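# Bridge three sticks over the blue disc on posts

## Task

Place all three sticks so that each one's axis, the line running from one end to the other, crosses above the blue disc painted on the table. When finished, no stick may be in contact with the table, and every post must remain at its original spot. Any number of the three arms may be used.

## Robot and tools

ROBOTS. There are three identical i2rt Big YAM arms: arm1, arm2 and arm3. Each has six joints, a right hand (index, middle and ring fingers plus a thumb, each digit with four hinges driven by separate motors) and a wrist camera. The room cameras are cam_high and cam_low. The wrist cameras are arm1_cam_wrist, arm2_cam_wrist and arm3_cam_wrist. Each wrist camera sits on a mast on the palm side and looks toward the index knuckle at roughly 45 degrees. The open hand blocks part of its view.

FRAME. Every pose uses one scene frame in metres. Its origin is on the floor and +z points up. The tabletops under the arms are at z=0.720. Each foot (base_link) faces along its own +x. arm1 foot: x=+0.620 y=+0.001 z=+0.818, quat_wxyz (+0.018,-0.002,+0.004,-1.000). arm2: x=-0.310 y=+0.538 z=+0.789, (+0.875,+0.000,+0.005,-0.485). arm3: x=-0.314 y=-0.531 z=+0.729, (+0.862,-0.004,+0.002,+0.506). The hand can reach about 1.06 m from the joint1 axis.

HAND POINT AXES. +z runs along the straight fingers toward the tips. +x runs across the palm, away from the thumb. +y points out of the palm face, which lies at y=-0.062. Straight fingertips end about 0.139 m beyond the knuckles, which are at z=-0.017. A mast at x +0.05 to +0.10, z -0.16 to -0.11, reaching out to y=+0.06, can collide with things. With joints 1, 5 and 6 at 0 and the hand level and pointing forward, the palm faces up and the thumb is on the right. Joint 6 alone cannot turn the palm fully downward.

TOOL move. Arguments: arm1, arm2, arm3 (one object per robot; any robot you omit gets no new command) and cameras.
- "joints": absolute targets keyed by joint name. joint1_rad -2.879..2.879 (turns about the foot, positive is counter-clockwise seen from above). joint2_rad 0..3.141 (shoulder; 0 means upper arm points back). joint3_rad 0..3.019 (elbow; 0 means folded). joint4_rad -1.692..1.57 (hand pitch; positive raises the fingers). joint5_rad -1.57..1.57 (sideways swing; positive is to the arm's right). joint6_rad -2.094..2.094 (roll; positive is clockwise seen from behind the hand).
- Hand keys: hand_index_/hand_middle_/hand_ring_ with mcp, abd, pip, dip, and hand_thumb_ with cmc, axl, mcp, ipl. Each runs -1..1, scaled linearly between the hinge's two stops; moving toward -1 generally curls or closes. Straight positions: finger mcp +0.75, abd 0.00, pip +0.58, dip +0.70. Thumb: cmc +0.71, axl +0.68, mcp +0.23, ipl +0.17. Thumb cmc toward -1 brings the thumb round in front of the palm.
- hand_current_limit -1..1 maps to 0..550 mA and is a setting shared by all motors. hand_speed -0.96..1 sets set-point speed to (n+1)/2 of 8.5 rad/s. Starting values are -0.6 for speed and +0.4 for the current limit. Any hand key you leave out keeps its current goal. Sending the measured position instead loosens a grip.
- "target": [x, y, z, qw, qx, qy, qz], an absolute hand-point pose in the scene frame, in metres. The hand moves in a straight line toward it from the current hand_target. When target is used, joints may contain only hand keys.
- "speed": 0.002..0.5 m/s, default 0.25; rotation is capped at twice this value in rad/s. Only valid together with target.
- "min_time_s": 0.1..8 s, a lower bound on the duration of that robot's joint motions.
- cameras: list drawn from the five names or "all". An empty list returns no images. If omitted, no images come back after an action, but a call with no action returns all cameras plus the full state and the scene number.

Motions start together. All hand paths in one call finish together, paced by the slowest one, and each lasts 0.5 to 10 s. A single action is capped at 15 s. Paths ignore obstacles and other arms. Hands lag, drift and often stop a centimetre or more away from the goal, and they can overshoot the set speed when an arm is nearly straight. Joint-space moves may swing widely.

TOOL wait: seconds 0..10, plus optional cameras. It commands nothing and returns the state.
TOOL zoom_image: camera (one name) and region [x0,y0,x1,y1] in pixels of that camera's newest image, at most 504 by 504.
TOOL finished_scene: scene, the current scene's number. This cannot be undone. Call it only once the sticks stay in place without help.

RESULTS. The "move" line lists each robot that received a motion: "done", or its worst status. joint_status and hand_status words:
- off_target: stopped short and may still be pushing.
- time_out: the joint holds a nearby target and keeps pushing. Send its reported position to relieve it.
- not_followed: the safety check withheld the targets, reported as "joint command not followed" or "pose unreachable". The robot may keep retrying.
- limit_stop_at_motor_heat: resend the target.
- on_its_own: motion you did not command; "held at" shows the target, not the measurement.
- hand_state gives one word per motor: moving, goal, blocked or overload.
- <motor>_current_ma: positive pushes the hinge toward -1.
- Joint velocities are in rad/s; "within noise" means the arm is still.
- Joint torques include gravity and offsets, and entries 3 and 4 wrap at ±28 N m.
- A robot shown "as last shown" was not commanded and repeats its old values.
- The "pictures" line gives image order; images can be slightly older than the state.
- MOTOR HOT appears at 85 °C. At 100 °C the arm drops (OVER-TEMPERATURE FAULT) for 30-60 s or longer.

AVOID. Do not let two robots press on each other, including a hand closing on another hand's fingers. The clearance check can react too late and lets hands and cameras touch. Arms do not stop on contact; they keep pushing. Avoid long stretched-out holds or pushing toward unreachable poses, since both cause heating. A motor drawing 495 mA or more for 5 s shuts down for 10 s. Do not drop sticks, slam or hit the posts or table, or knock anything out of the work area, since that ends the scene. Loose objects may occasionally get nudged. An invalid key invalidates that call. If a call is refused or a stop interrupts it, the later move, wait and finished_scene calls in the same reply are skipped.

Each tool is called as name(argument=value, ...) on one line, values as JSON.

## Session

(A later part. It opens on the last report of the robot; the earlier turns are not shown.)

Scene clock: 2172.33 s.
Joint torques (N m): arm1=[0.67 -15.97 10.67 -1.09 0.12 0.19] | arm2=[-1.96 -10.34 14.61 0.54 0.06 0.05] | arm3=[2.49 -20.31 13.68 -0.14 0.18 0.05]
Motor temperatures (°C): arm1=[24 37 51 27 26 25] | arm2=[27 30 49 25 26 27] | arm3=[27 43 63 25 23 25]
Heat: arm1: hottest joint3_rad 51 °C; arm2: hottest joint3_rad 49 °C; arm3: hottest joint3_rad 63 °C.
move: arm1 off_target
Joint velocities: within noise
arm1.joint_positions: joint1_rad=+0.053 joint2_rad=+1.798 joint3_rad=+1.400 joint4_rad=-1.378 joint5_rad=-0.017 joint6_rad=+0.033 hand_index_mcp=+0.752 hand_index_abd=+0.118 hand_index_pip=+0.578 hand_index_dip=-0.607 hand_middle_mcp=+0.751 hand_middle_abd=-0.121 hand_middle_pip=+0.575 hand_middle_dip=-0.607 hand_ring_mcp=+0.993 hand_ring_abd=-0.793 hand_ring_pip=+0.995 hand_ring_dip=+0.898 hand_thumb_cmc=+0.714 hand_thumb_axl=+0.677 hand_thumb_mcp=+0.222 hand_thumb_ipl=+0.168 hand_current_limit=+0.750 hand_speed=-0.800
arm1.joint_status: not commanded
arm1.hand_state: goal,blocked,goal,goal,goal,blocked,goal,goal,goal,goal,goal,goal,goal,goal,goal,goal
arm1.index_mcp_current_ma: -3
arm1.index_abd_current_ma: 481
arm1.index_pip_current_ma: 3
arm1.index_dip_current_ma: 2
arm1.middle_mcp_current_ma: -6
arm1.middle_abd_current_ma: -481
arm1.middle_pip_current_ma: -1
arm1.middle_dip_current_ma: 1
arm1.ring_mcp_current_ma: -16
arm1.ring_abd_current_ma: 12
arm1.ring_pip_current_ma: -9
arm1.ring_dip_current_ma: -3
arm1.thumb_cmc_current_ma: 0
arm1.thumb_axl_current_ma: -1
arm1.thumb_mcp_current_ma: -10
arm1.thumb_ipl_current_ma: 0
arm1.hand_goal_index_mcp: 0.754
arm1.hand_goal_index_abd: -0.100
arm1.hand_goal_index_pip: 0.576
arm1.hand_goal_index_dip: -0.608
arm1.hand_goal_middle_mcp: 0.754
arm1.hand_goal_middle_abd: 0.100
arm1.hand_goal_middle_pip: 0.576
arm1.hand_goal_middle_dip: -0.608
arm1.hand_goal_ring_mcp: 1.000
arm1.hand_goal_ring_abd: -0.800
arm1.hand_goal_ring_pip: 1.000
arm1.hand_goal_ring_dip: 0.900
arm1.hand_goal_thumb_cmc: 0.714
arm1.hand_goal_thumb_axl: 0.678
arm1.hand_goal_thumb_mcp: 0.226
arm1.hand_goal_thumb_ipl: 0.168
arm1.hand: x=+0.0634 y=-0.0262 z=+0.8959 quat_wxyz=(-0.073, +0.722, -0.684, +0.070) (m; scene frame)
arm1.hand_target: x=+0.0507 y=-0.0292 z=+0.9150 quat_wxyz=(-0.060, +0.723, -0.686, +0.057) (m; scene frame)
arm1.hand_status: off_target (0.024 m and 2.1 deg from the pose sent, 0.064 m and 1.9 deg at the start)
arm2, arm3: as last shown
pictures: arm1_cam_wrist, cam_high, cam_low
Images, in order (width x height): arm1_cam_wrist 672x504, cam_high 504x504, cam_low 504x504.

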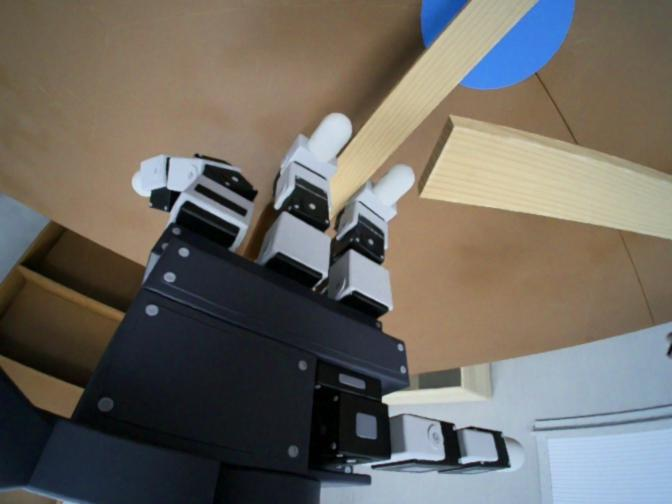

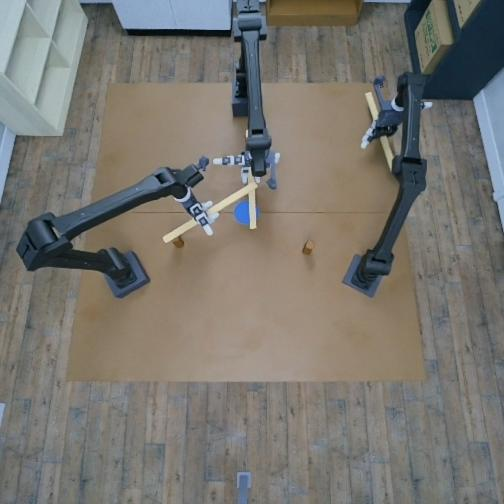

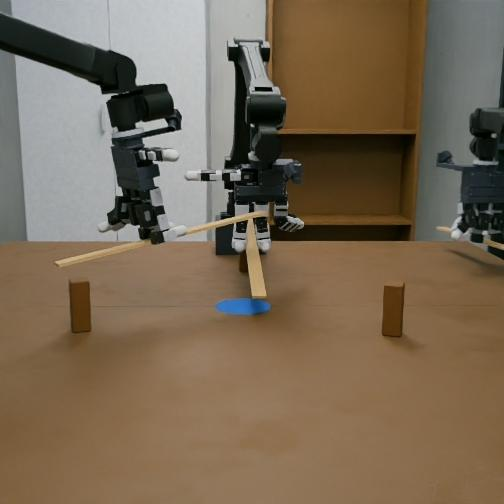

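move(arm2={"target": [-0.0421, 0.1031, 1.065, 0.129, 0.959, 0.250, 0.033], "speed": 0.08}, cameras=["cam_high", "cam_low"])

Scene clock: 2185.07 s.
Joint torques (N m): arm1=[0.85 -16.03 10.69 -1.13 0.11 0.18] | arm2=[-2.02 -10.05 14.94 0.47 0.11 0.04] | arm3=[2.49 -19.96 13.65 -0.14 0.17 0.05]
Motor temperatures (°C): arm1=[24 37 52 27 26 25] | arm2=[27 30 49 25 26 27] | arm3=[27 43 63 25 23 25]
Heat: arm1: hottest joint3_rad 52 °C; arm2: hottest joint3_rad 49 °C; arm3: hottest joint3_rad 63 °C.
move: arm2 off_target
Joint velocities: within noise
arm1: as last shown
arm2.joint_positions: joint1_rad=+0.070 joint2_rad=+1.292 joint3_rad=+1.169 joint4_rad=-1.236 joint5_rad=+0.027 joint6_rad=+0.119 hand_index_mcp=+0.757 hand_index_abd=+0.133 hand_index_pip=+0.578 hand_index_dip=-0.607 hand_middle_mcp=+0.755 hand_middle_abd=-0.101 hand_middle_pip=+0.576 hand_middle_dip=-0.608 hand_ring_mcp=+0.997 hand_ring_abd=-0.792 hand_ring_pip=+0.998 hand_ring_dip=+0.897 hand_thumb_cmc=+0.714 hand_thumb_axl=+0.677 hand_thumb_mcp=+0.223 hand_thumb_ipl=+0.168 hand_current_limit=+0.600 hand_speed=-0.600
arm2.joint_status: not commanded
arm2.hand_state: goal,blocked,goal,goal,goal,blocked,goal,goal,goal,goal,goal,goal,goal,goal,goal,goal
arm2.index_mcp_current_ma: 5
arm2.index_abd_current_ma: 440
arm2.index_pip_current_ma: 3
arm2.index_dip_current_ma: 1
arm2.middle_mcp_current_ma: 2
arm2.middle_abd_current_ma: -440
arm2.middle_pip_current_ma: 0
arm2.middle_dip_current_ma: -1
arm2.ring_mcp_current_ma: -5
arm2.ring_abd_current_ma: 16
arm2.ring_pip_current_ma: -4
arm2.ring_dip_current_ma: -4
arm2.thumb_cmc_current_ma: 0
arm2.thumb_axl_current_ma: -1
arm2.thumb_mcp_current_ma: -6
arm2.thumb_ipl_current_ma: 0
arm2.hand_goal_index_mcp: 0.754
arm2.hand_goal_index_abd: -0.100
arm2.hand_goal_index_pip: 0.576
arm2.hand_goal_index_dip: -0.608
arm2.hand_goal_middle_mcp: 0.754
arm2.hand_goal_middle_abd: 0.100
arm2.hand_goal_middle_pip: 0.576
arm2.hand_goal_middle_dip: -0.608
arm2.hand_goal_ring_mcp: 1.000
arm2.hand_goal_ring_abd: -0.800
arm2.hand_goal_ring_pip: 1.000
arm2.hand_goal_ring_dip: 0.900
arm2.hand_goal_thumb_cmc: 0.714
arm2.hand_goal_thumb_axl: 0.678
arm2.hand_goal_thumb_mcp: 0.226
arm2.hand_goal_thumb_ipl: 0.168
arm2.hand: x=-0.0488 y=+0.1156 z=+1.0269 quat_wxyz=(+0.100, +0.963, +0.249, +0.022) (m; scene frame)
arm2.hand_target: x=-0.0432 y=+0.1046 z=+1.0647 quat_wxyz=(+0.130, +0.959, +0.250, +0.033) (m; scene frame)
arm2.hand_status: off_target (0.041 m and 3.6 deg from the pose sent, 0.079 m and 3.7 deg at the start)
arm3.joint_positions: joint1_rad=-1.229 joint2_rad=+2.260 joint3_rad=+2.287 joint4_rad=-1.597 joint5_rad=-0.039 joint6_rad=-0.335 hand_index_mcp=+0.745 hand_index_abd=+0.113 hand_index_pip=+0.572 hand_index_dip=-0.609 hand_middle_mcp=+0.756 hand_middle_abd=-0.117 hand_middle_pip=+0.577 hand_middle_dip=-0.608 hand_ring_mcp=+0.997 hand_ring_abd=-0.792 hand_ring_pip=+0.998 hand_ring_dip=+0.898 hand_thumb_cmc=+0.715 hand_thumb_axl=+0.677 hand_thumb_mcp=+0.223 hand_thumb_ipl=+0.168 hand_current_limit=+0.600 hand_speed=-0.600
arm3.joint_status: not commanded
arm3.hand_state: goal,blocked,goal,goal,goal,blocked,goal,goal,goal,goal,goal,goal,goal,goal,goal,goal
arm3.index_mcp_current_ma: -11
arm3.index_abd_current_ma: 440
arm3.index_pip_current_ma: -3
arm3.index_dip_current_ma: -1
arm3.middle_mcp_current_ma: 1
arm3.middle_abd_current_ma: -440
arm3.middle_pip_current_ma: 0
arm3.middle_dip_current_ma: 0
arm3.ring_mcp_current_ma: -2
arm3.ring_abd_current_ma: 8
arm3.ring_pip_current_ma: -1
arm3.ring_dip_current_ma: -2
arm3.thumb_cmc_current_ma: 1
arm3.thumb_axl_current_ma: 0
arm3.thumb_mcp_current_ma: -3
arm3.thumb_ipl_current_ma: 0
arm3.hand_goal_index_mcp: 0.754
arm3.hand_goal_index_abd: -0.100
arm3.hand_goal_index_pip: 0.576
arm3.hand_goal_index_dip: -0.608
arm3.hand_goal_middle_mcp: 0.754
arm3.hand_goal_middle_abd: 0.100
arm3.hand_goal_middle_pip: 0.576
arm3.hand_goal_middle_dip: -0.608
arm3.hand_goal_ring_mcp: 1.000
arm3.hand_goal_ring_abd: -0.800
arm3.hand_goal_ring_pip: 1.000
arm3.hand_goal_ring_dip: 0.900
arm3.hand_goal_thumb_cmc: 0.714
arm3.hand_goal_thumb_axl: 0.678
arm3.hand_goal_thumb_mcp: 0.226
arm3.hand_goal_thumb_ipl: 0.168
arm3.hand: x=+0.4615 y=-0.6476 z=+0.8742 quat_wxyz=(-0.006, +0.645, +0.764, +0.014) (m; scene frame)
arm3.hand_target: x=+0.4734 y=-0.6396 z=+0.9002 quat_wxyz=(+0.015, +0.641, +0.767, +0.025) (m; scene frame)
arm3.hand_status: not commanded
pictures: cam_high, cam_low
Images, in order (width x height): cam_high 504x504, cam_low 504x504.

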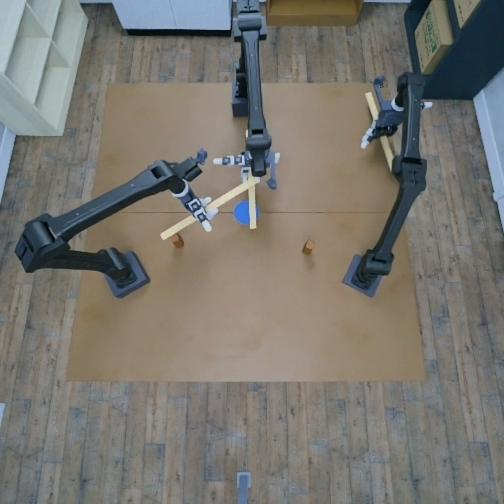

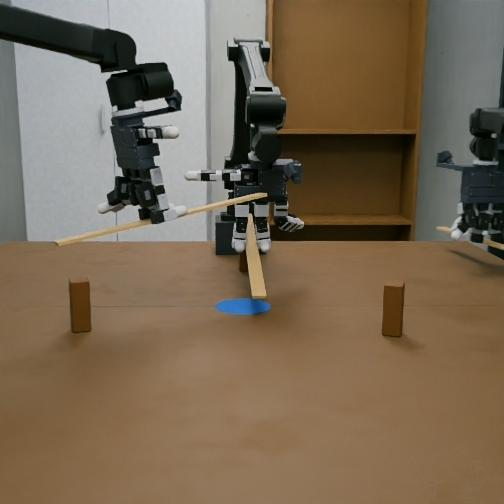

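move(arm1={"target": [0.105, -0.029, 1.005, -0.0958, -0.7178, 0.6836, 0.0912], "speed": 0.08}, cameras=["arm1_cam_wrist", "cam_high", "cam_low"])

zoom_image(camera="cam_high", region=[180, 120, 310, 250])

zoom_image(camera="cam_low", region=[180, 180, 330, 330])

Scene clock: 2196.57 s.
Joint torques (N m): arm1=[1.2 -10.81 8.09 1.35 0.22 0.23] | arm2=[-1.96 -10.11 14.94 0.53 0.11 0.04] | arm3=[2.37 -20.19 13.7 -0.03 0.14 0.04]
Motor temperatures (°C): arm1=[24 36 53 27 26 25] | arm2=[27 30 49 25 26 27] | arm3=[27 43 63 25 23 25]
Heat: arm1: hottest joint3_rad 53 °C; arm2: hottest joint3_rad 49 °C; arm3: hottest joint3_rad 63 °C.
move: arm1 done
Joint velocities: within noise
arm1.joint_positions: joint1_rad=+0.070 joint2_rad=+1.360 joint3_rad=+1.068 joint4_rad=-1.047 joint5_rad=+0.008 joint6_rad=+0.061 hand_index_mcp=+0.756 hand_index_abd=+0.118 hand_index_pip=+0.578 hand_index_dip=-0.607 hand_middle_mcp=+0.754 hand_middle_abd=-0.121 hand_middle_pip=+0.575 hand_middle_dip=-0.607 hand_ring_mcp=+0.993 hand_ring_abd=-0.793 hand_ring_pip=+0.995 hand_ring_dip=+0.898 hand_thumb_cmc=+0.714 hand_thumb_axl=+0.677 hand_thumb_mcp=+0.222 hand_thumb_ipl=+0.168 hand_current_limit=+0.750 hand_speed=-0.800
arm1.joint_status: not commanded
arm1.hand_state: goal,blocked,goal,goal,goal,blocked,goal,goal,goal,goal,goal,goal,goal,goal,goal,goal
arm1.index_mcp_current_ma: 3
arm1.index_abd_current_ma: 481
arm1.index_pip_current_ma: 3
arm1.index_dip_current_ma: 2
arm1.middle_mcp_current_ma: 0
arm1.middle_abd_current_ma: -481
arm1.middle_pip_current_ma: -1
arm1.middle_dip_current_ma: 1
arm1.ring_mcp_current_ma: -16
arm1.ring_abd_current_ma: 12
arm1.ring_pip_current_ma: -9
arm1.ring_dip_current_ma: -3
arm1.thumb_cmc_current_ma: 1
arm1.thumb_axl_current_ma: -1
arm1.thumb_mcp_current_ma: -10
arm1.thumb_ipl_current_ma: 0
arm1.hand_goal_index_mcp: 0.754
arm1.hand_goal_index_abd: -0.100
arm1.hand_goal_index_pip: 0.576
arm1.hand_goal_index_dip: -0.608
arm1.hand_goal_middle_mcp: 0.754
arm1.hand_goal_middle_abd: 0.100
arm1.hand_goal_middle_pip: 0.576
arm1.hand_goal_middle_dip: -0.608
arm1.hand_goal_ring_mcp: 1.000
arm1.hand_goal_ring_abd: -0.800
arm1.hand_goal_ring_pip: 1.000
arm1.hand_goal_ring_dip: 0.900
arm1.hand_goal_thumb_cmc: 0.714
arm1.hand_goal_thumb_axl: 0.678
arm1.hand_goal_thumb_mcp: 0.226
arm1.hand_goal_thumb_ipl: 0.168
arm1.hand: x=+0.1079 y=-0.0250 z=+1.0030 quat_wxyz=(+0.084, +0.718, -0.686, -0.082) (m; scene frame)
arm1.hand_target: x=+0.1089 y=-0.0276 z=+1.0036 quat_wxyz=(+0.090, +0.715, -0.688, -0.086) (m; scene frame)
arm1.hand_status: done (0.005 m and 1.7 deg from the pose sent, 0.117 m and 26.8 deg at the start)
arm2, arm3: as last shown
arm2.hand_target: x=-0.0431 y=+0.1046 z=+1.0648 quat_wxyz=(+0.130, +0.959, +0.250, +0.033) (m; scene frame)
pictures: arm1_cam_wrist, cam_high, cam_low
Images, in order (width x height): arm1_cam_wrist 672x504, cam_high 504x504, cam_low 504x504.

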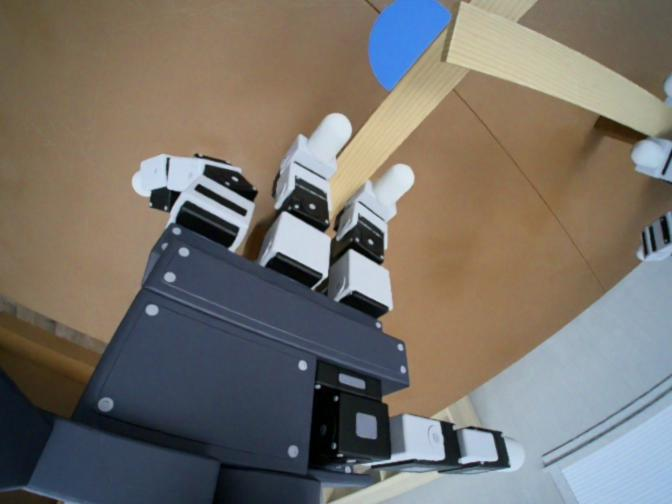

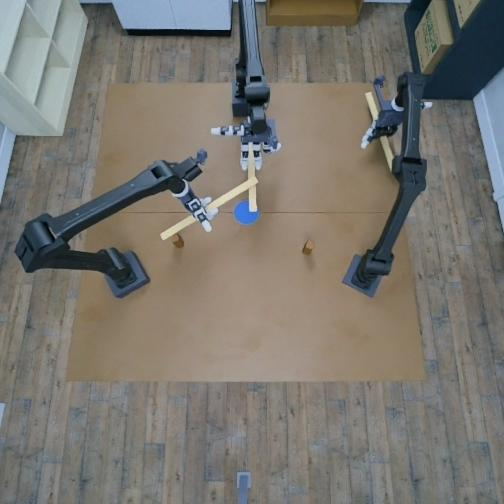

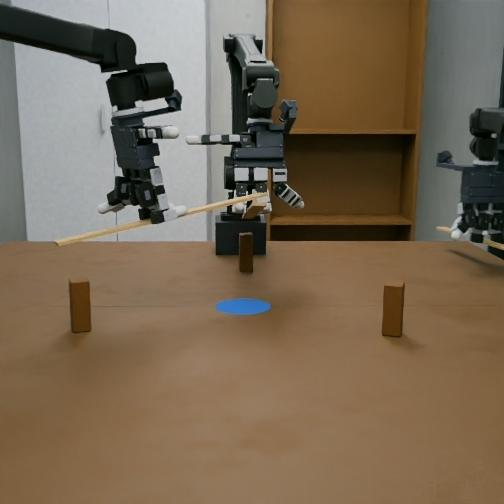

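Scaled by 3.877 from the camera's 504x504 image, which has a finer 720x720 frame.

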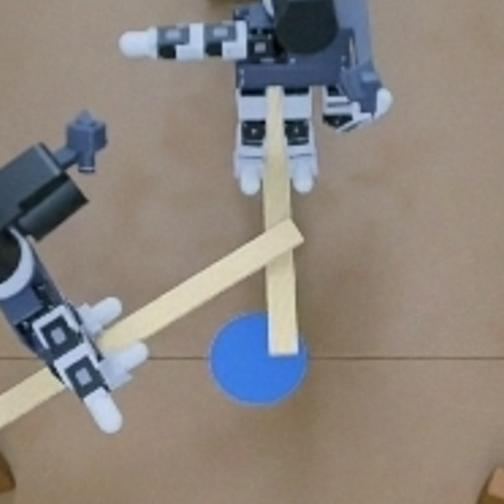

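Scaled by 3.360 from the camera's 504x504 image, which has a finer 720x720 frame.

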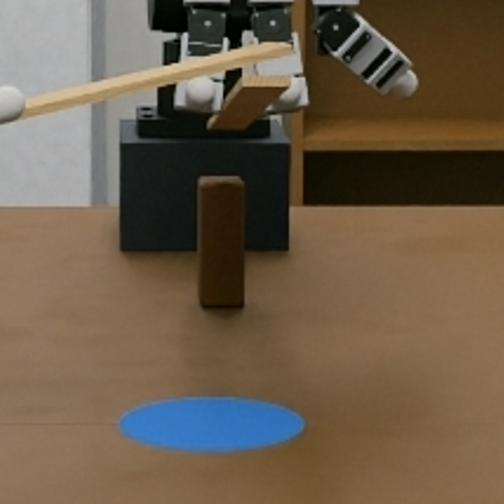

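move(arm1={"target": [0.105, -0.022, 0.974, -0.0962, -0.7214, 0.6798, 0.0907], "speed": 0.05}, cameras=["arm1_cam_wrist", "cam_high", "cam_low"])

zoom_image(camera="cam_high", region=[180, 120, 310, 250])

zoom_image(camera="cam_low", region=[180, 180, 330, 330])

Scene clock: 2230.07 s.
Joint torques (N m): arm1=[-0.26 -9.41 7.98 1.43 0.03 -0.01] | arm2=[-2.02 -10.17 14.9 0.54 0.11 0.04] | arm3=[2.49 -19.96 13.71 -0.21 0.15 0.05]
Motor temperatures (°C): arm1=[24 34 50 27 26 25] | arm2=[27 30 50 25 26 27] | arm3=[27 43 64 25 23 25]
Heat: arm1: hottest joint3_rad 50 °C; arm2: hottest joint3_rad 50 °C; arm3: hottest joint3_rad 64 °C.
move: arm1 done
Joint velocities: within noise
arm1.joint_positions: joint1_rad=+0.065 joint2_rad=+1.366 joint3_rad=+1.005 joint4_rad=-0.943 joint5_rad=+0.002 joint6_rad=+0.050 hand_index_mcp=+0.756 hand_index_abd=+0.118 hand_index_pip=+0.578 hand_index_dip=-0.607 hand_middle_mcp=+0.755 hand_middle_abd=-0.121 hand_middle_pip=+0.576 hand_middle_dip=-0.607 hand_ring_mcp=+0.993 hand_ring_abd=-0.793 hand_ring_pip=+0.995 hand_ring_dip=+0.898 hand_thumb_cmc=+0.714 hand_thumb_axl=+0.677 hand_thumb_mcp=+0.222 hand_thumb_ipl=+0.168 hand_current_limit=+0.750 hand_speed=-0.800
arm1.joint_status: not commanded
arm1.hand_state: goal,blocked,goal,goal,goal,blocked,goal,goal,goal,goal,goal,goal,goal,goal,goal,goal
arm1.index_mcp_current_ma: 4
arm1.index_abd_current_ma: 481
arm1.index_pip_current_ma: 3
arm1.index_dip_current_ma: 2
arm1.middle_mcp_current_ma: 1
arm1.middle_abd_current_ma: -481
arm1.middle_pip_current_ma: 0
arm1.middle_dip_current_ma: 1
arm1.ring_mcp_current_ma: -16
arm1.ring_abd_current_ma: 12
arm1.ring_pip_current_ma: -9
arm1.ring_dip_current_ma: -3
arm1.thumb_cmc_current_ma: 1
arm1.thumb_axl_current_ma: -1
arm1.thumb_mcp_current_ma: -10
arm1.thumb_ipl_current_ma: 0
arm1.hand_goal_index_mcp: 0.754
arm1.hand_goal_index_abd: -0.100
arm1.hand_goal_index_pip: 0.576
arm1.hand_goal_index_dip: -0.608
arm1.hand_goal_middle_mcp: 0.754
arm1.hand_goal_middle_abd: 0.100
arm1.hand_goal_middle_pip: 0.576
arm1.hand_goal_middle_dip: -0.608
arm1.hand_goal_ring_mcp: 1.000
arm1.hand_goal_ring_abd: -0.800
arm1.hand_goal_ring_pip: 1.000
arm1.hand_goal_ring_dip: 0.900
arm1.hand_goal_thumb_cmc: 0.714
arm1.hand_goal_thumb_axl: 0.678
arm1.hand_goal_thumb_mcp: 0.226
arm1.hand_goal_thumb_ipl: 0.168
arm1.hand: x=+0.1058 y=-0.0245 z=+0.9832 quat_wxyz=(+0.099, +0.718, -0.682, -0.092) (m; scene frame)
arm1.hand_target: x=+0.1051 y=-0.0221 z=+0.9742 quat_wxyz=(+0.096, +0.721, -0.680, -0.091) (m; scene frame)
arm1.hand_status: done (0.010 m and 0.6 deg from the pose sent, 0.029 m and 1.9 deg at the start)
arm2, arm3: as last shown
pictures: arm1_cam_wrist, cam_high, cam_low
Images, in order (width x height): arm1_cam_wrist 672x504, cam_high 504x504, cam_low 504x504.

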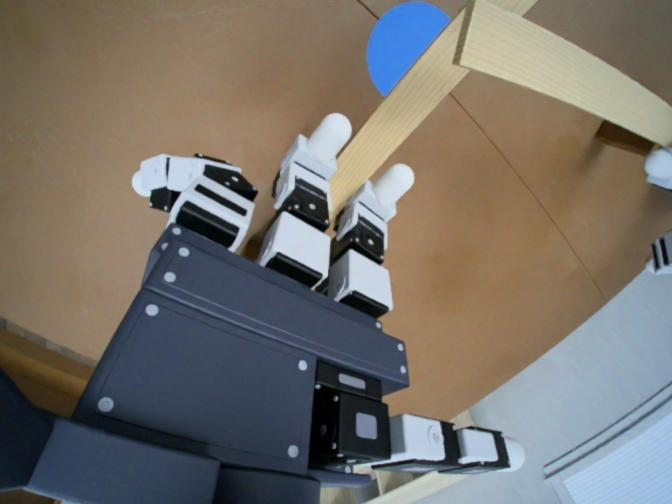

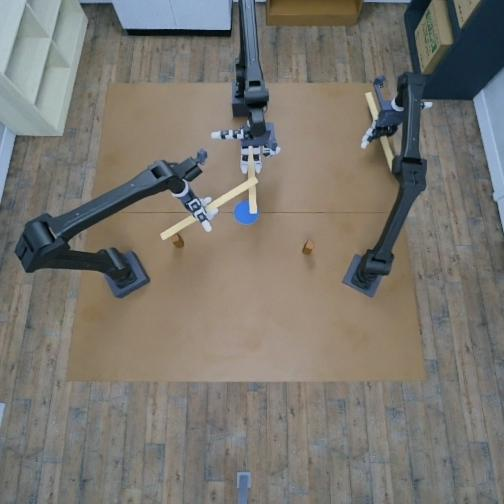

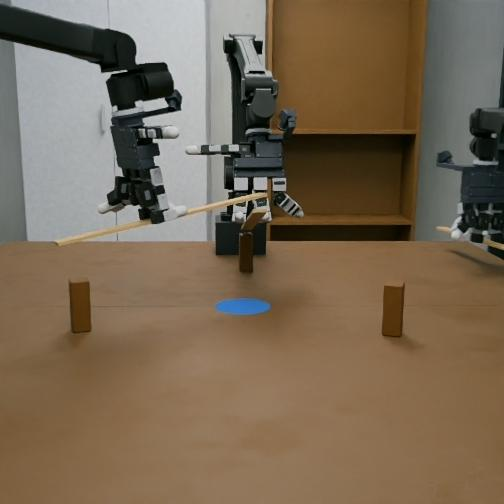

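Scaled by 3.877 from the camera's 504x504 image, which has a finer 720x720 frame.

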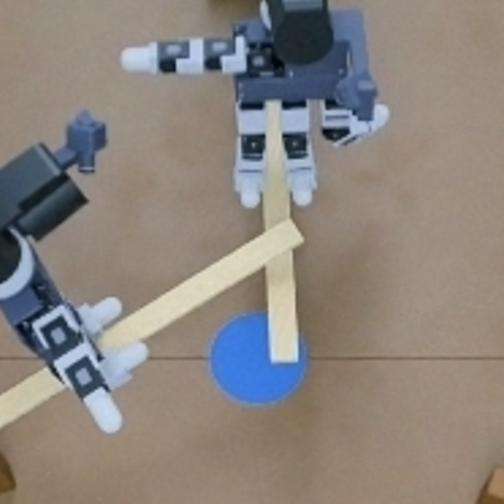

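Scaled by 3.360 from the camera's 504x504 image, which has a finer 720x720 frame.

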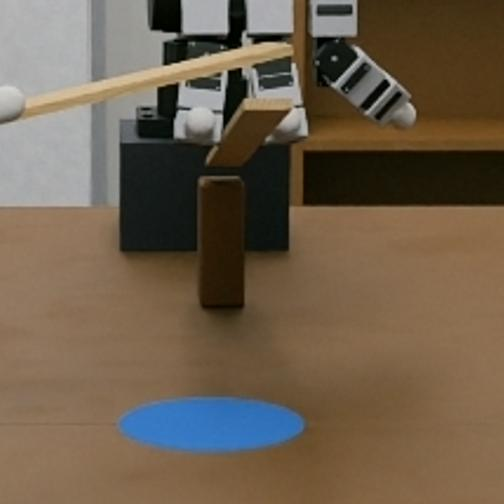

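move(arm1={"target": [0.1055, -0.018, 0.961, -0.0834, -0.7260, 0.6782, 0.0779], "speed": 0.04}, cameras=["cam_high", "cam_low"])

zoom_image(camera="cam_high", region=[180, 120, 310, 250])

zoom_image(camera="cam_low", region=[210, 190, 290, 270])

Scene clock: 2249.53 s.
Joint torques (N m): arm1=[-0.21 -9.52 8.18 0.72 0.03 -0.03] | arm2=[-1.9 -10.11 14.94 0.47 0.11 0.04] | arm3=[2.73 -20.31 13.75 -0.09 0.13 0.02]
Motor temperatures (°C): arm1=[24 34 50 27 26 25] | arm2=[27 30 51 25 26 27] | arm3=[27 43 64 25 23 25]
Heat: arm1: hottest joint3_rad 50 °C; arm2: hottest joint3_rad 51 °C; arm3: hottest joint3_rad 64 °C.
move: arm1 done
Joint velocities: within noise
arm1.joint_positions: joint1_rad=+0.052 joint2_rad=+1.392 joint3_rad=+1.005 joint4_rad=-0.943 joint5_rad=-0.003 joint6_rad=+0.029 hand_index_mcp=+0.756 hand_index_abd=+0.118 hand_index_pip=+0.578 hand_index_dip=-0.607 hand_middle_mcp=+0.755 hand_middle_abd=-0.121 hand_middle_pip=+0.576 hand_middle_dip=-0.607 hand_ring_mcp=+0.993 hand_ring_abd=-0.793 hand_ring_pip=+0.995 hand_ring_dip=+0.898 hand_thumb_cmc=+0.714 hand_thumb_axl=+0.677 hand_thumb_mcp=+0.222 hand_thumb_ipl=+0.168 hand_current_limit=+0.750 hand_speed=-0.800
arm1.joint_status: not commanded
arm1.hand_state: goal,blocked,goal,goal,goal,blocked,goal,goal,goal,goal,goal,goal,goal,goal,goal,goal
arm1.index_mcp_current_ma: 4
arm1.index_abd_current_ma: 481
arm1.index_pip_current_ma: 3
arm1.index_dip_current_ma: 2
arm1.middle_mcp_current_ma: 1
arm1.middle_abd_current_ma: -481
arm1.middle_pip_current_ma: 0
arm1.middle_dip_current_ma: 1
arm1.ring_mcp_current_ma: -16
arm1.ring_abd_current_ma: 12
arm1.ring_pip_current_ma: -9
arm1.ring_dip_current_ma: -3
arm1.thumb_cmc_current_ma: 1
arm1.thumb_axl_current_ma: -1
arm1.thumb_mcp_current_ma: -10
arm1.thumb_ipl_current_ma: 0
arm1.hand_goal_index_mcp: 0.754
arm1.hand_goal_index_abd: -0.100
arm1.hand_goal_index_pip: 0.576
arm1.hand_goal_index_dip: -0.608
arm1.hand_goal_middle_mcp: 0.754
arm1.hand_goal_middle_abd: 0.100
arm1.hand_goal_middle_pip: 0.576
arm1.hand_goal_middle_dip: -0.608
arm1.hand_goal_ring_mcp: 1.000
arm1.hand_goal_ring_abd: -0.800
arm1.hand_goal_ring_pip: 1.000
arm1.hand_goal_ring_dip: 0.900
arm1.hand_goal_thumb_cmc: 0.714
arm1.hand_goal_thumb_axl: 0.678
arm1.hand_goal_thumb_mcp: 0.226
arm1.hand_goal_thumb_ipl: 0.168
arm1.hand: x=+0.1045 y=-0.0204 z=+0.9705 quat_wxyz=(+0.089, +0.723, -0.680, -0.083) (m; scene frame)
arm1.hand_target: x=+0.1057 y=-0.0178 z=+0.9613 quat_wxyz=(+0.083, +0.726, -0.678, -0.078) (m; scene frame)
arm1.hand_status: done (0.010 m and 1.0 deg from the pose sent, 0.023 m and 2.6 deg at the start)
arm2, arm3: as last shown
pictures: cam_high, cam_low
Images, in order (width x height): cam_high 504x504, cam_low 504x504.

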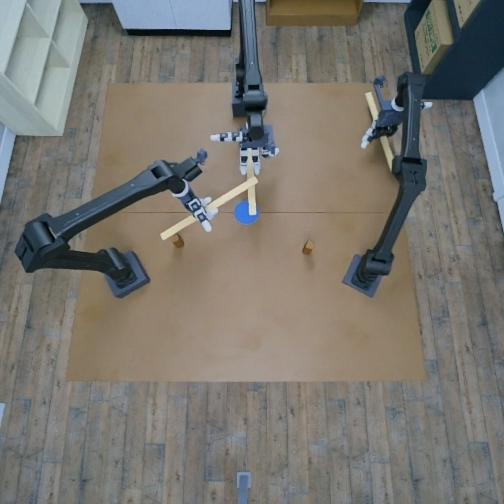

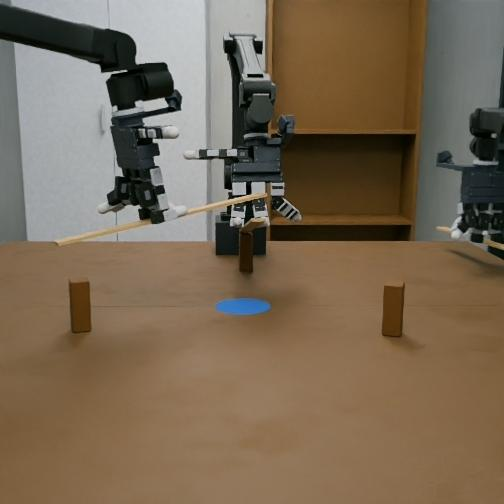

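Scaled by 3.877 from the camera's 504x504 image, which has a finer 720x720 frame.

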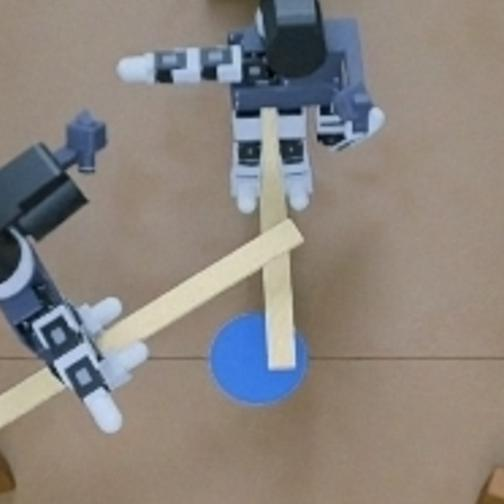

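Scaled by 6.300 from the camera's 504x504 image, which has a finer 720x720 frame.

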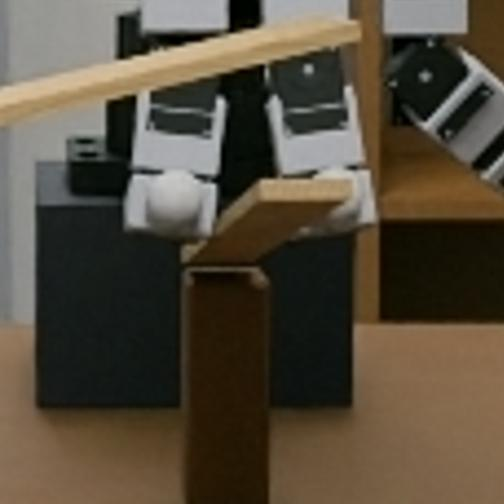

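zoom_image(camera="cam_low", region=[40, 170, 160, 290])

zoom_image(camera="cam_low", region=[160, 170, 280, 290])

zoom_image(camera="cam_high", region=[150, 150, 270, 270])

Scaled by 4.200 from the camera's 504x504 image, which has a finer 720x720 frame.

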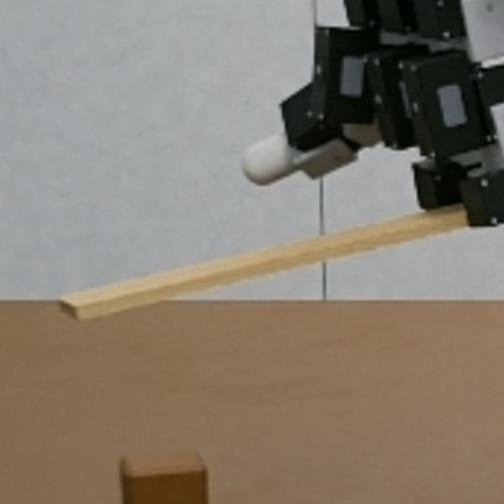

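Scaled by 4.200 from the camera's 504x504 image, which has a finer 720x720 frame.

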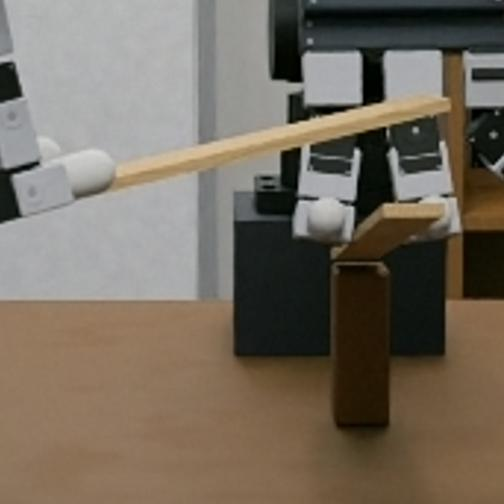

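Scaled by 4.200 from the camera's 504x504 image, which has a finer 720x720 frame.

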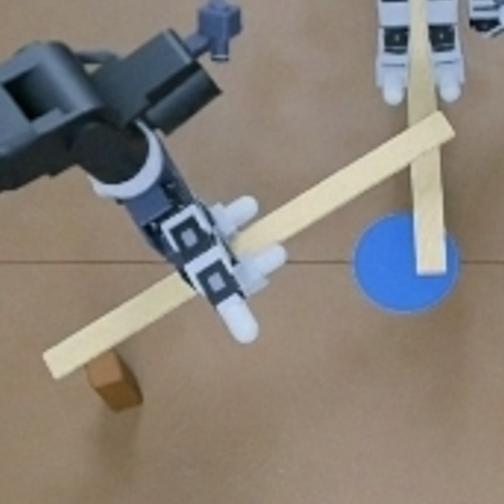

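zoom_image(camera="cam_low", region=[60, 265, 130, 335])

zoom_image(camera="cam_low", region=[210, 215, 280, 285])

zoom_image(camera="cam_low", region=[360, 270, 430, 340])

Scaled by 7.200 from the camera's 504x504 image, which has a finer 720x720 frame.

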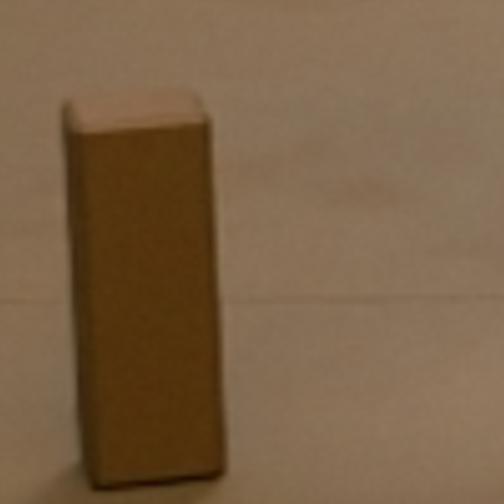

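Scaled by 7.200 from the camera's 504x504 image, which has a finer 720x720 frame.

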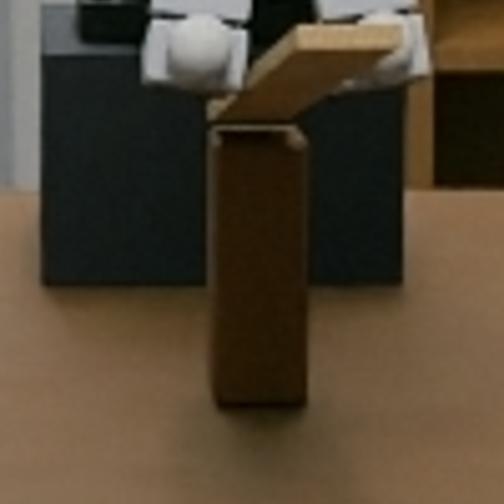

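Scaled by 7.200 from the camera's 504x504 image, which has a finer 720x720 frame.

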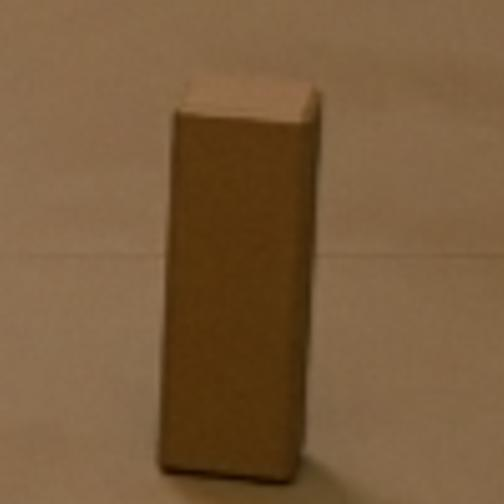

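zoom_image(camera="cam_high", region=[155, 215, 205, 265])

zoom_image(camera="cam_high", region=[285, 220, 335, 270])

Scaled by 10.080 from the camera's 504x504 image, which has a finer 720x720 frame.

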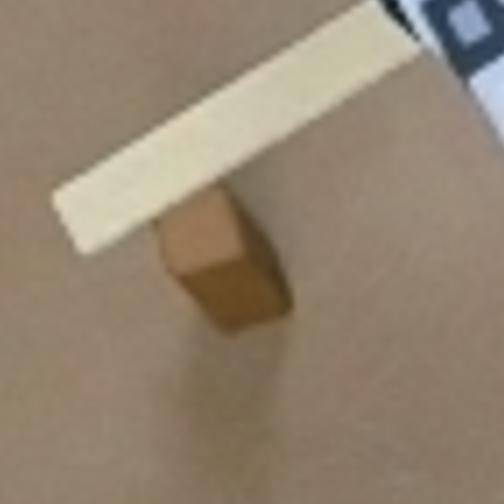

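Scaled by 10.080 from the camera's 504x504 image, which has a finer 720x720 frame.

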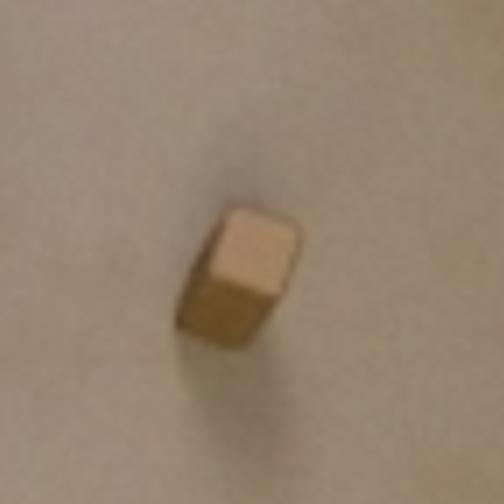

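zoom_image(camera="cam_high", region=[80, 230, 180, 330])

zoom_image(camera="cam_high", region=[320, 230, 420, 330])

zoom_image(camera="cam_high", region=[200, 50, 300, 150])

Scaled by 5.040 from the camera's 504x504 image, which has a finer 720x720 frame.

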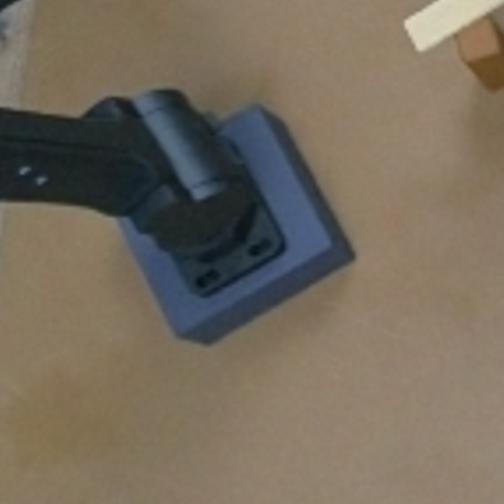

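Scaled by 5.040 from the camera's 504x504 image, which has a finer 720x720 frame.

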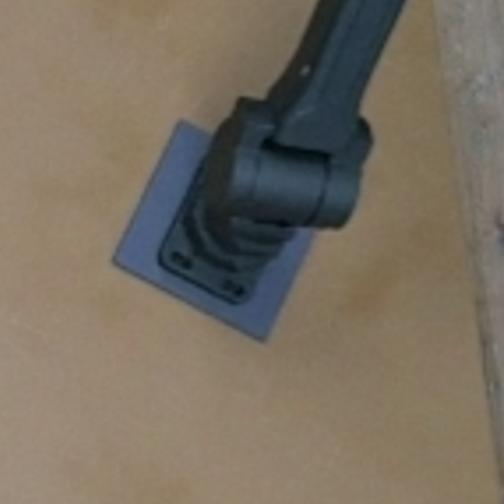

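Scaled by 5.040 from the camera's 504x504 image, which has a finer 720x720 frame.

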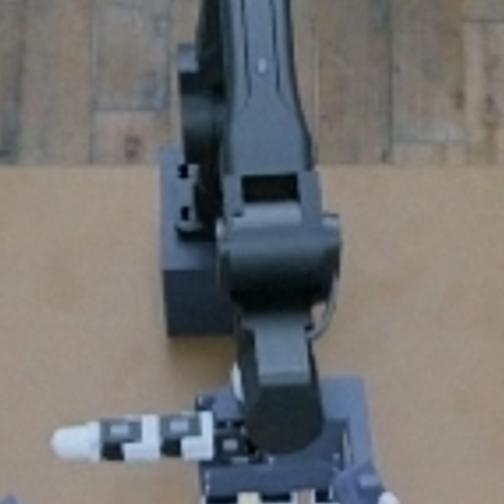

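move(arm1={"target": [0.1165, -0.017, 0.965, -0.0834, -0.7260, 0.6782, 0.0779], "speed": 0.04}, cameras=["cam_high", "cam_low"])

zoom_image(camera="cam_high", region=[180, 120, 310, 250])

zoom_image(camera="cam_low", region=[210, 190, 290, 270])

Scene clock: 2637.60 s.
Joint torques (N m): arm1=[-0.32 -10.99 7.86 0.21 0.03 -0.04] | arm2=[-2.02 -9.99 14.95 0.5 0.11 0.04] | arm3=[2.67 -20.25 13.64 -0.25 0.14 0.05]
Motor temperatures (°C): arm1=[24 32 48 27 26 25] | arm2=[27 30 53 25 26 27] | arm3=[27 46 67 25 23 25]
Heat: arm1: hottest joint3_rad 48 °C; arm2: hottest joint3_rad 53 °C; arm3: hottest joint3_rad 67 °C.
move: arm1 done
Joint velocities: within noise
arm1.joint_positions: joint1_rad=+0.052 joint2_rad=+1.382 joint3_rad=+0.988 joint4_rad=-0.943 joint5_rad=-0.004 joint6_rad=+0.029 hand_index_mcp=+0.756 hand_index_abd=+0.118 hand_index_pip=+0.578 hand_index_dip=-0.607 hand_middle_mcp=+0.755 hand_middle_abd=-0.121 hand_middle_pip=+0.576 hand_middle_dip=-0.607 hand_ring_mcp=+0.993 hand_ring_abd=-0.793 hand_ring_pip=+0.995 hand_ring_dip=+0.898 hand_thumb_cmc=+0.714 hand_thumb_axl=+0.677 hand_thumb_mcp=+0.222 hand_thumb_ipl=+0.168 hand_current_limit=+0.750 hand_speed=-0.800
arm1.joint_status: not commanded
arm1.hand_state: goal,blocked,goal,goal,goal,blocked,goal,goal,goal,goal,goal,goal,goal,goal,goal,goal
arm1.index_mcp_current_ma: 4
arm1.index_abd_current_ma: 481
arm1.index_pip_current_ma: 3
arm1.index_dip_current_ma: 2
arm1.middle_mcp_current_ma: 1
arm1.middle_abd_current_ma: -481
arm1.middle_pip_current_ma: 0
arm1.middle_dip_current_ma: 1
arm1.ring_mcp_current_ma: -16
arm1.ring_abd_current_ma: 12
arm1.ring_pip_current_ma: -9
arm1.ring_dip_current_ma: -3
arm1.thumb_cmc_current_ma: 1
arm1.thumb_axl_current_ma: -1
arm1.thumb_mcp_current_ma: -10
arm1.thumb_ipl_current_ma: 0
arm1.hand_goal_index_mcp: 0.754
arm1.hand_goal_index_abd: -0.100
arm1.hand_goal_index_pip: 0.576
arm1.hand_goal_index_dip: -0.608
arm1.hand_goal_middle_mcp: 0.754
arm1.hand_goal_middle_abd: 0.100
arm1.hand_goal_middle_pip: 0.576
arm1.hand_goal_middle_dip: -0.608
arm1.hand_goal_ring_mcp: 1.000
arm1.hand_goal_ring_abd: -0.800
arm1.hand_goal_ring_pip: 1.000
arm1.hand_goal_ring_dip: 0.900
arm1.hand_goal_thumb_cmc: 0.714
arm1.hand_goal_thumb_axl: 0.678
arm1.hand_goal_thumb_mcp: 0.226
arm1.hand_goal_thumb_ipl: 0.168
arm1.hand: x=+0.1110 y=-0.0201 z=+0.9664 quat_wxyz=(+0.087, +0.723, -0.680, -0.080) (m; scene frame)
arm1.hand_target: x=+0.1164 y=-0.0171 z=+0.9650 quat_wxyz=(+0.084, +0.726, -0.678, -0.078) (m; scene frame)
arm1.hand_status: done (0.006 m and 0.6 deg from the pose sent, 0.014 m and 1.0 deg at the start)
arm2, arm3: as last shown
pictures: cam_high, cam_low
Images, in order (width x height): cam_high 504x504, cam_low 504x504.

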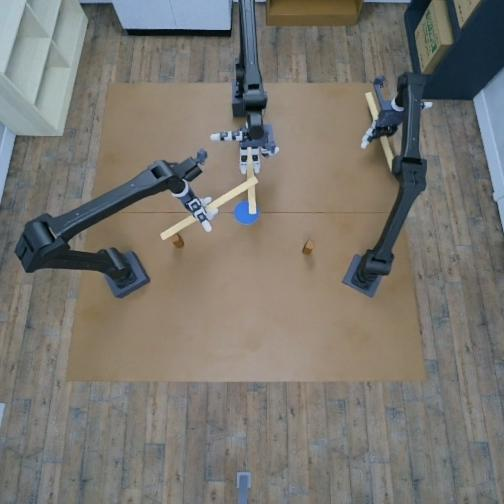

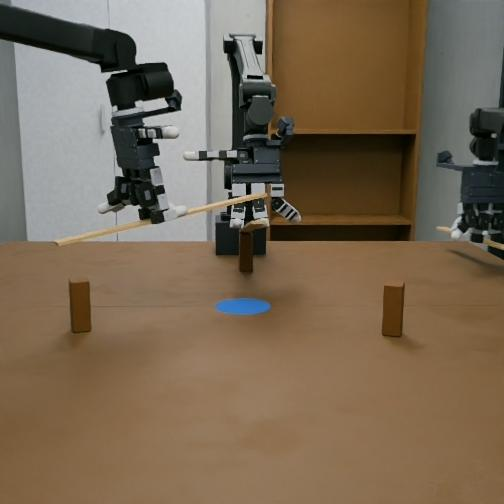

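Scaled by 3.877 from the camera's 504x504 image, which has a finer 720x720 frame.

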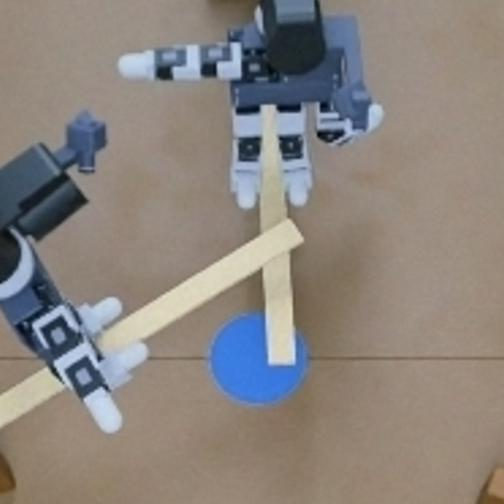

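Scaled by 6.300 from the camera's 504x504 image, which has a finer 720x720 frame.

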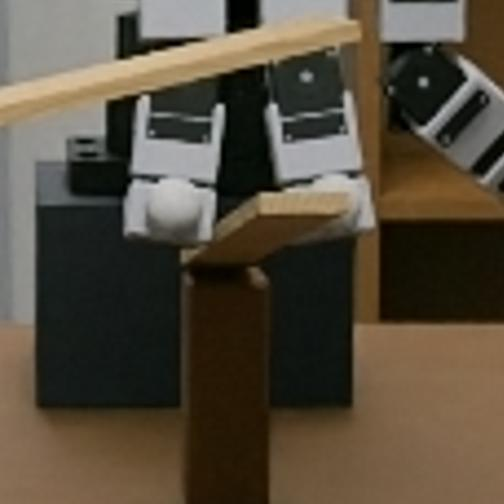

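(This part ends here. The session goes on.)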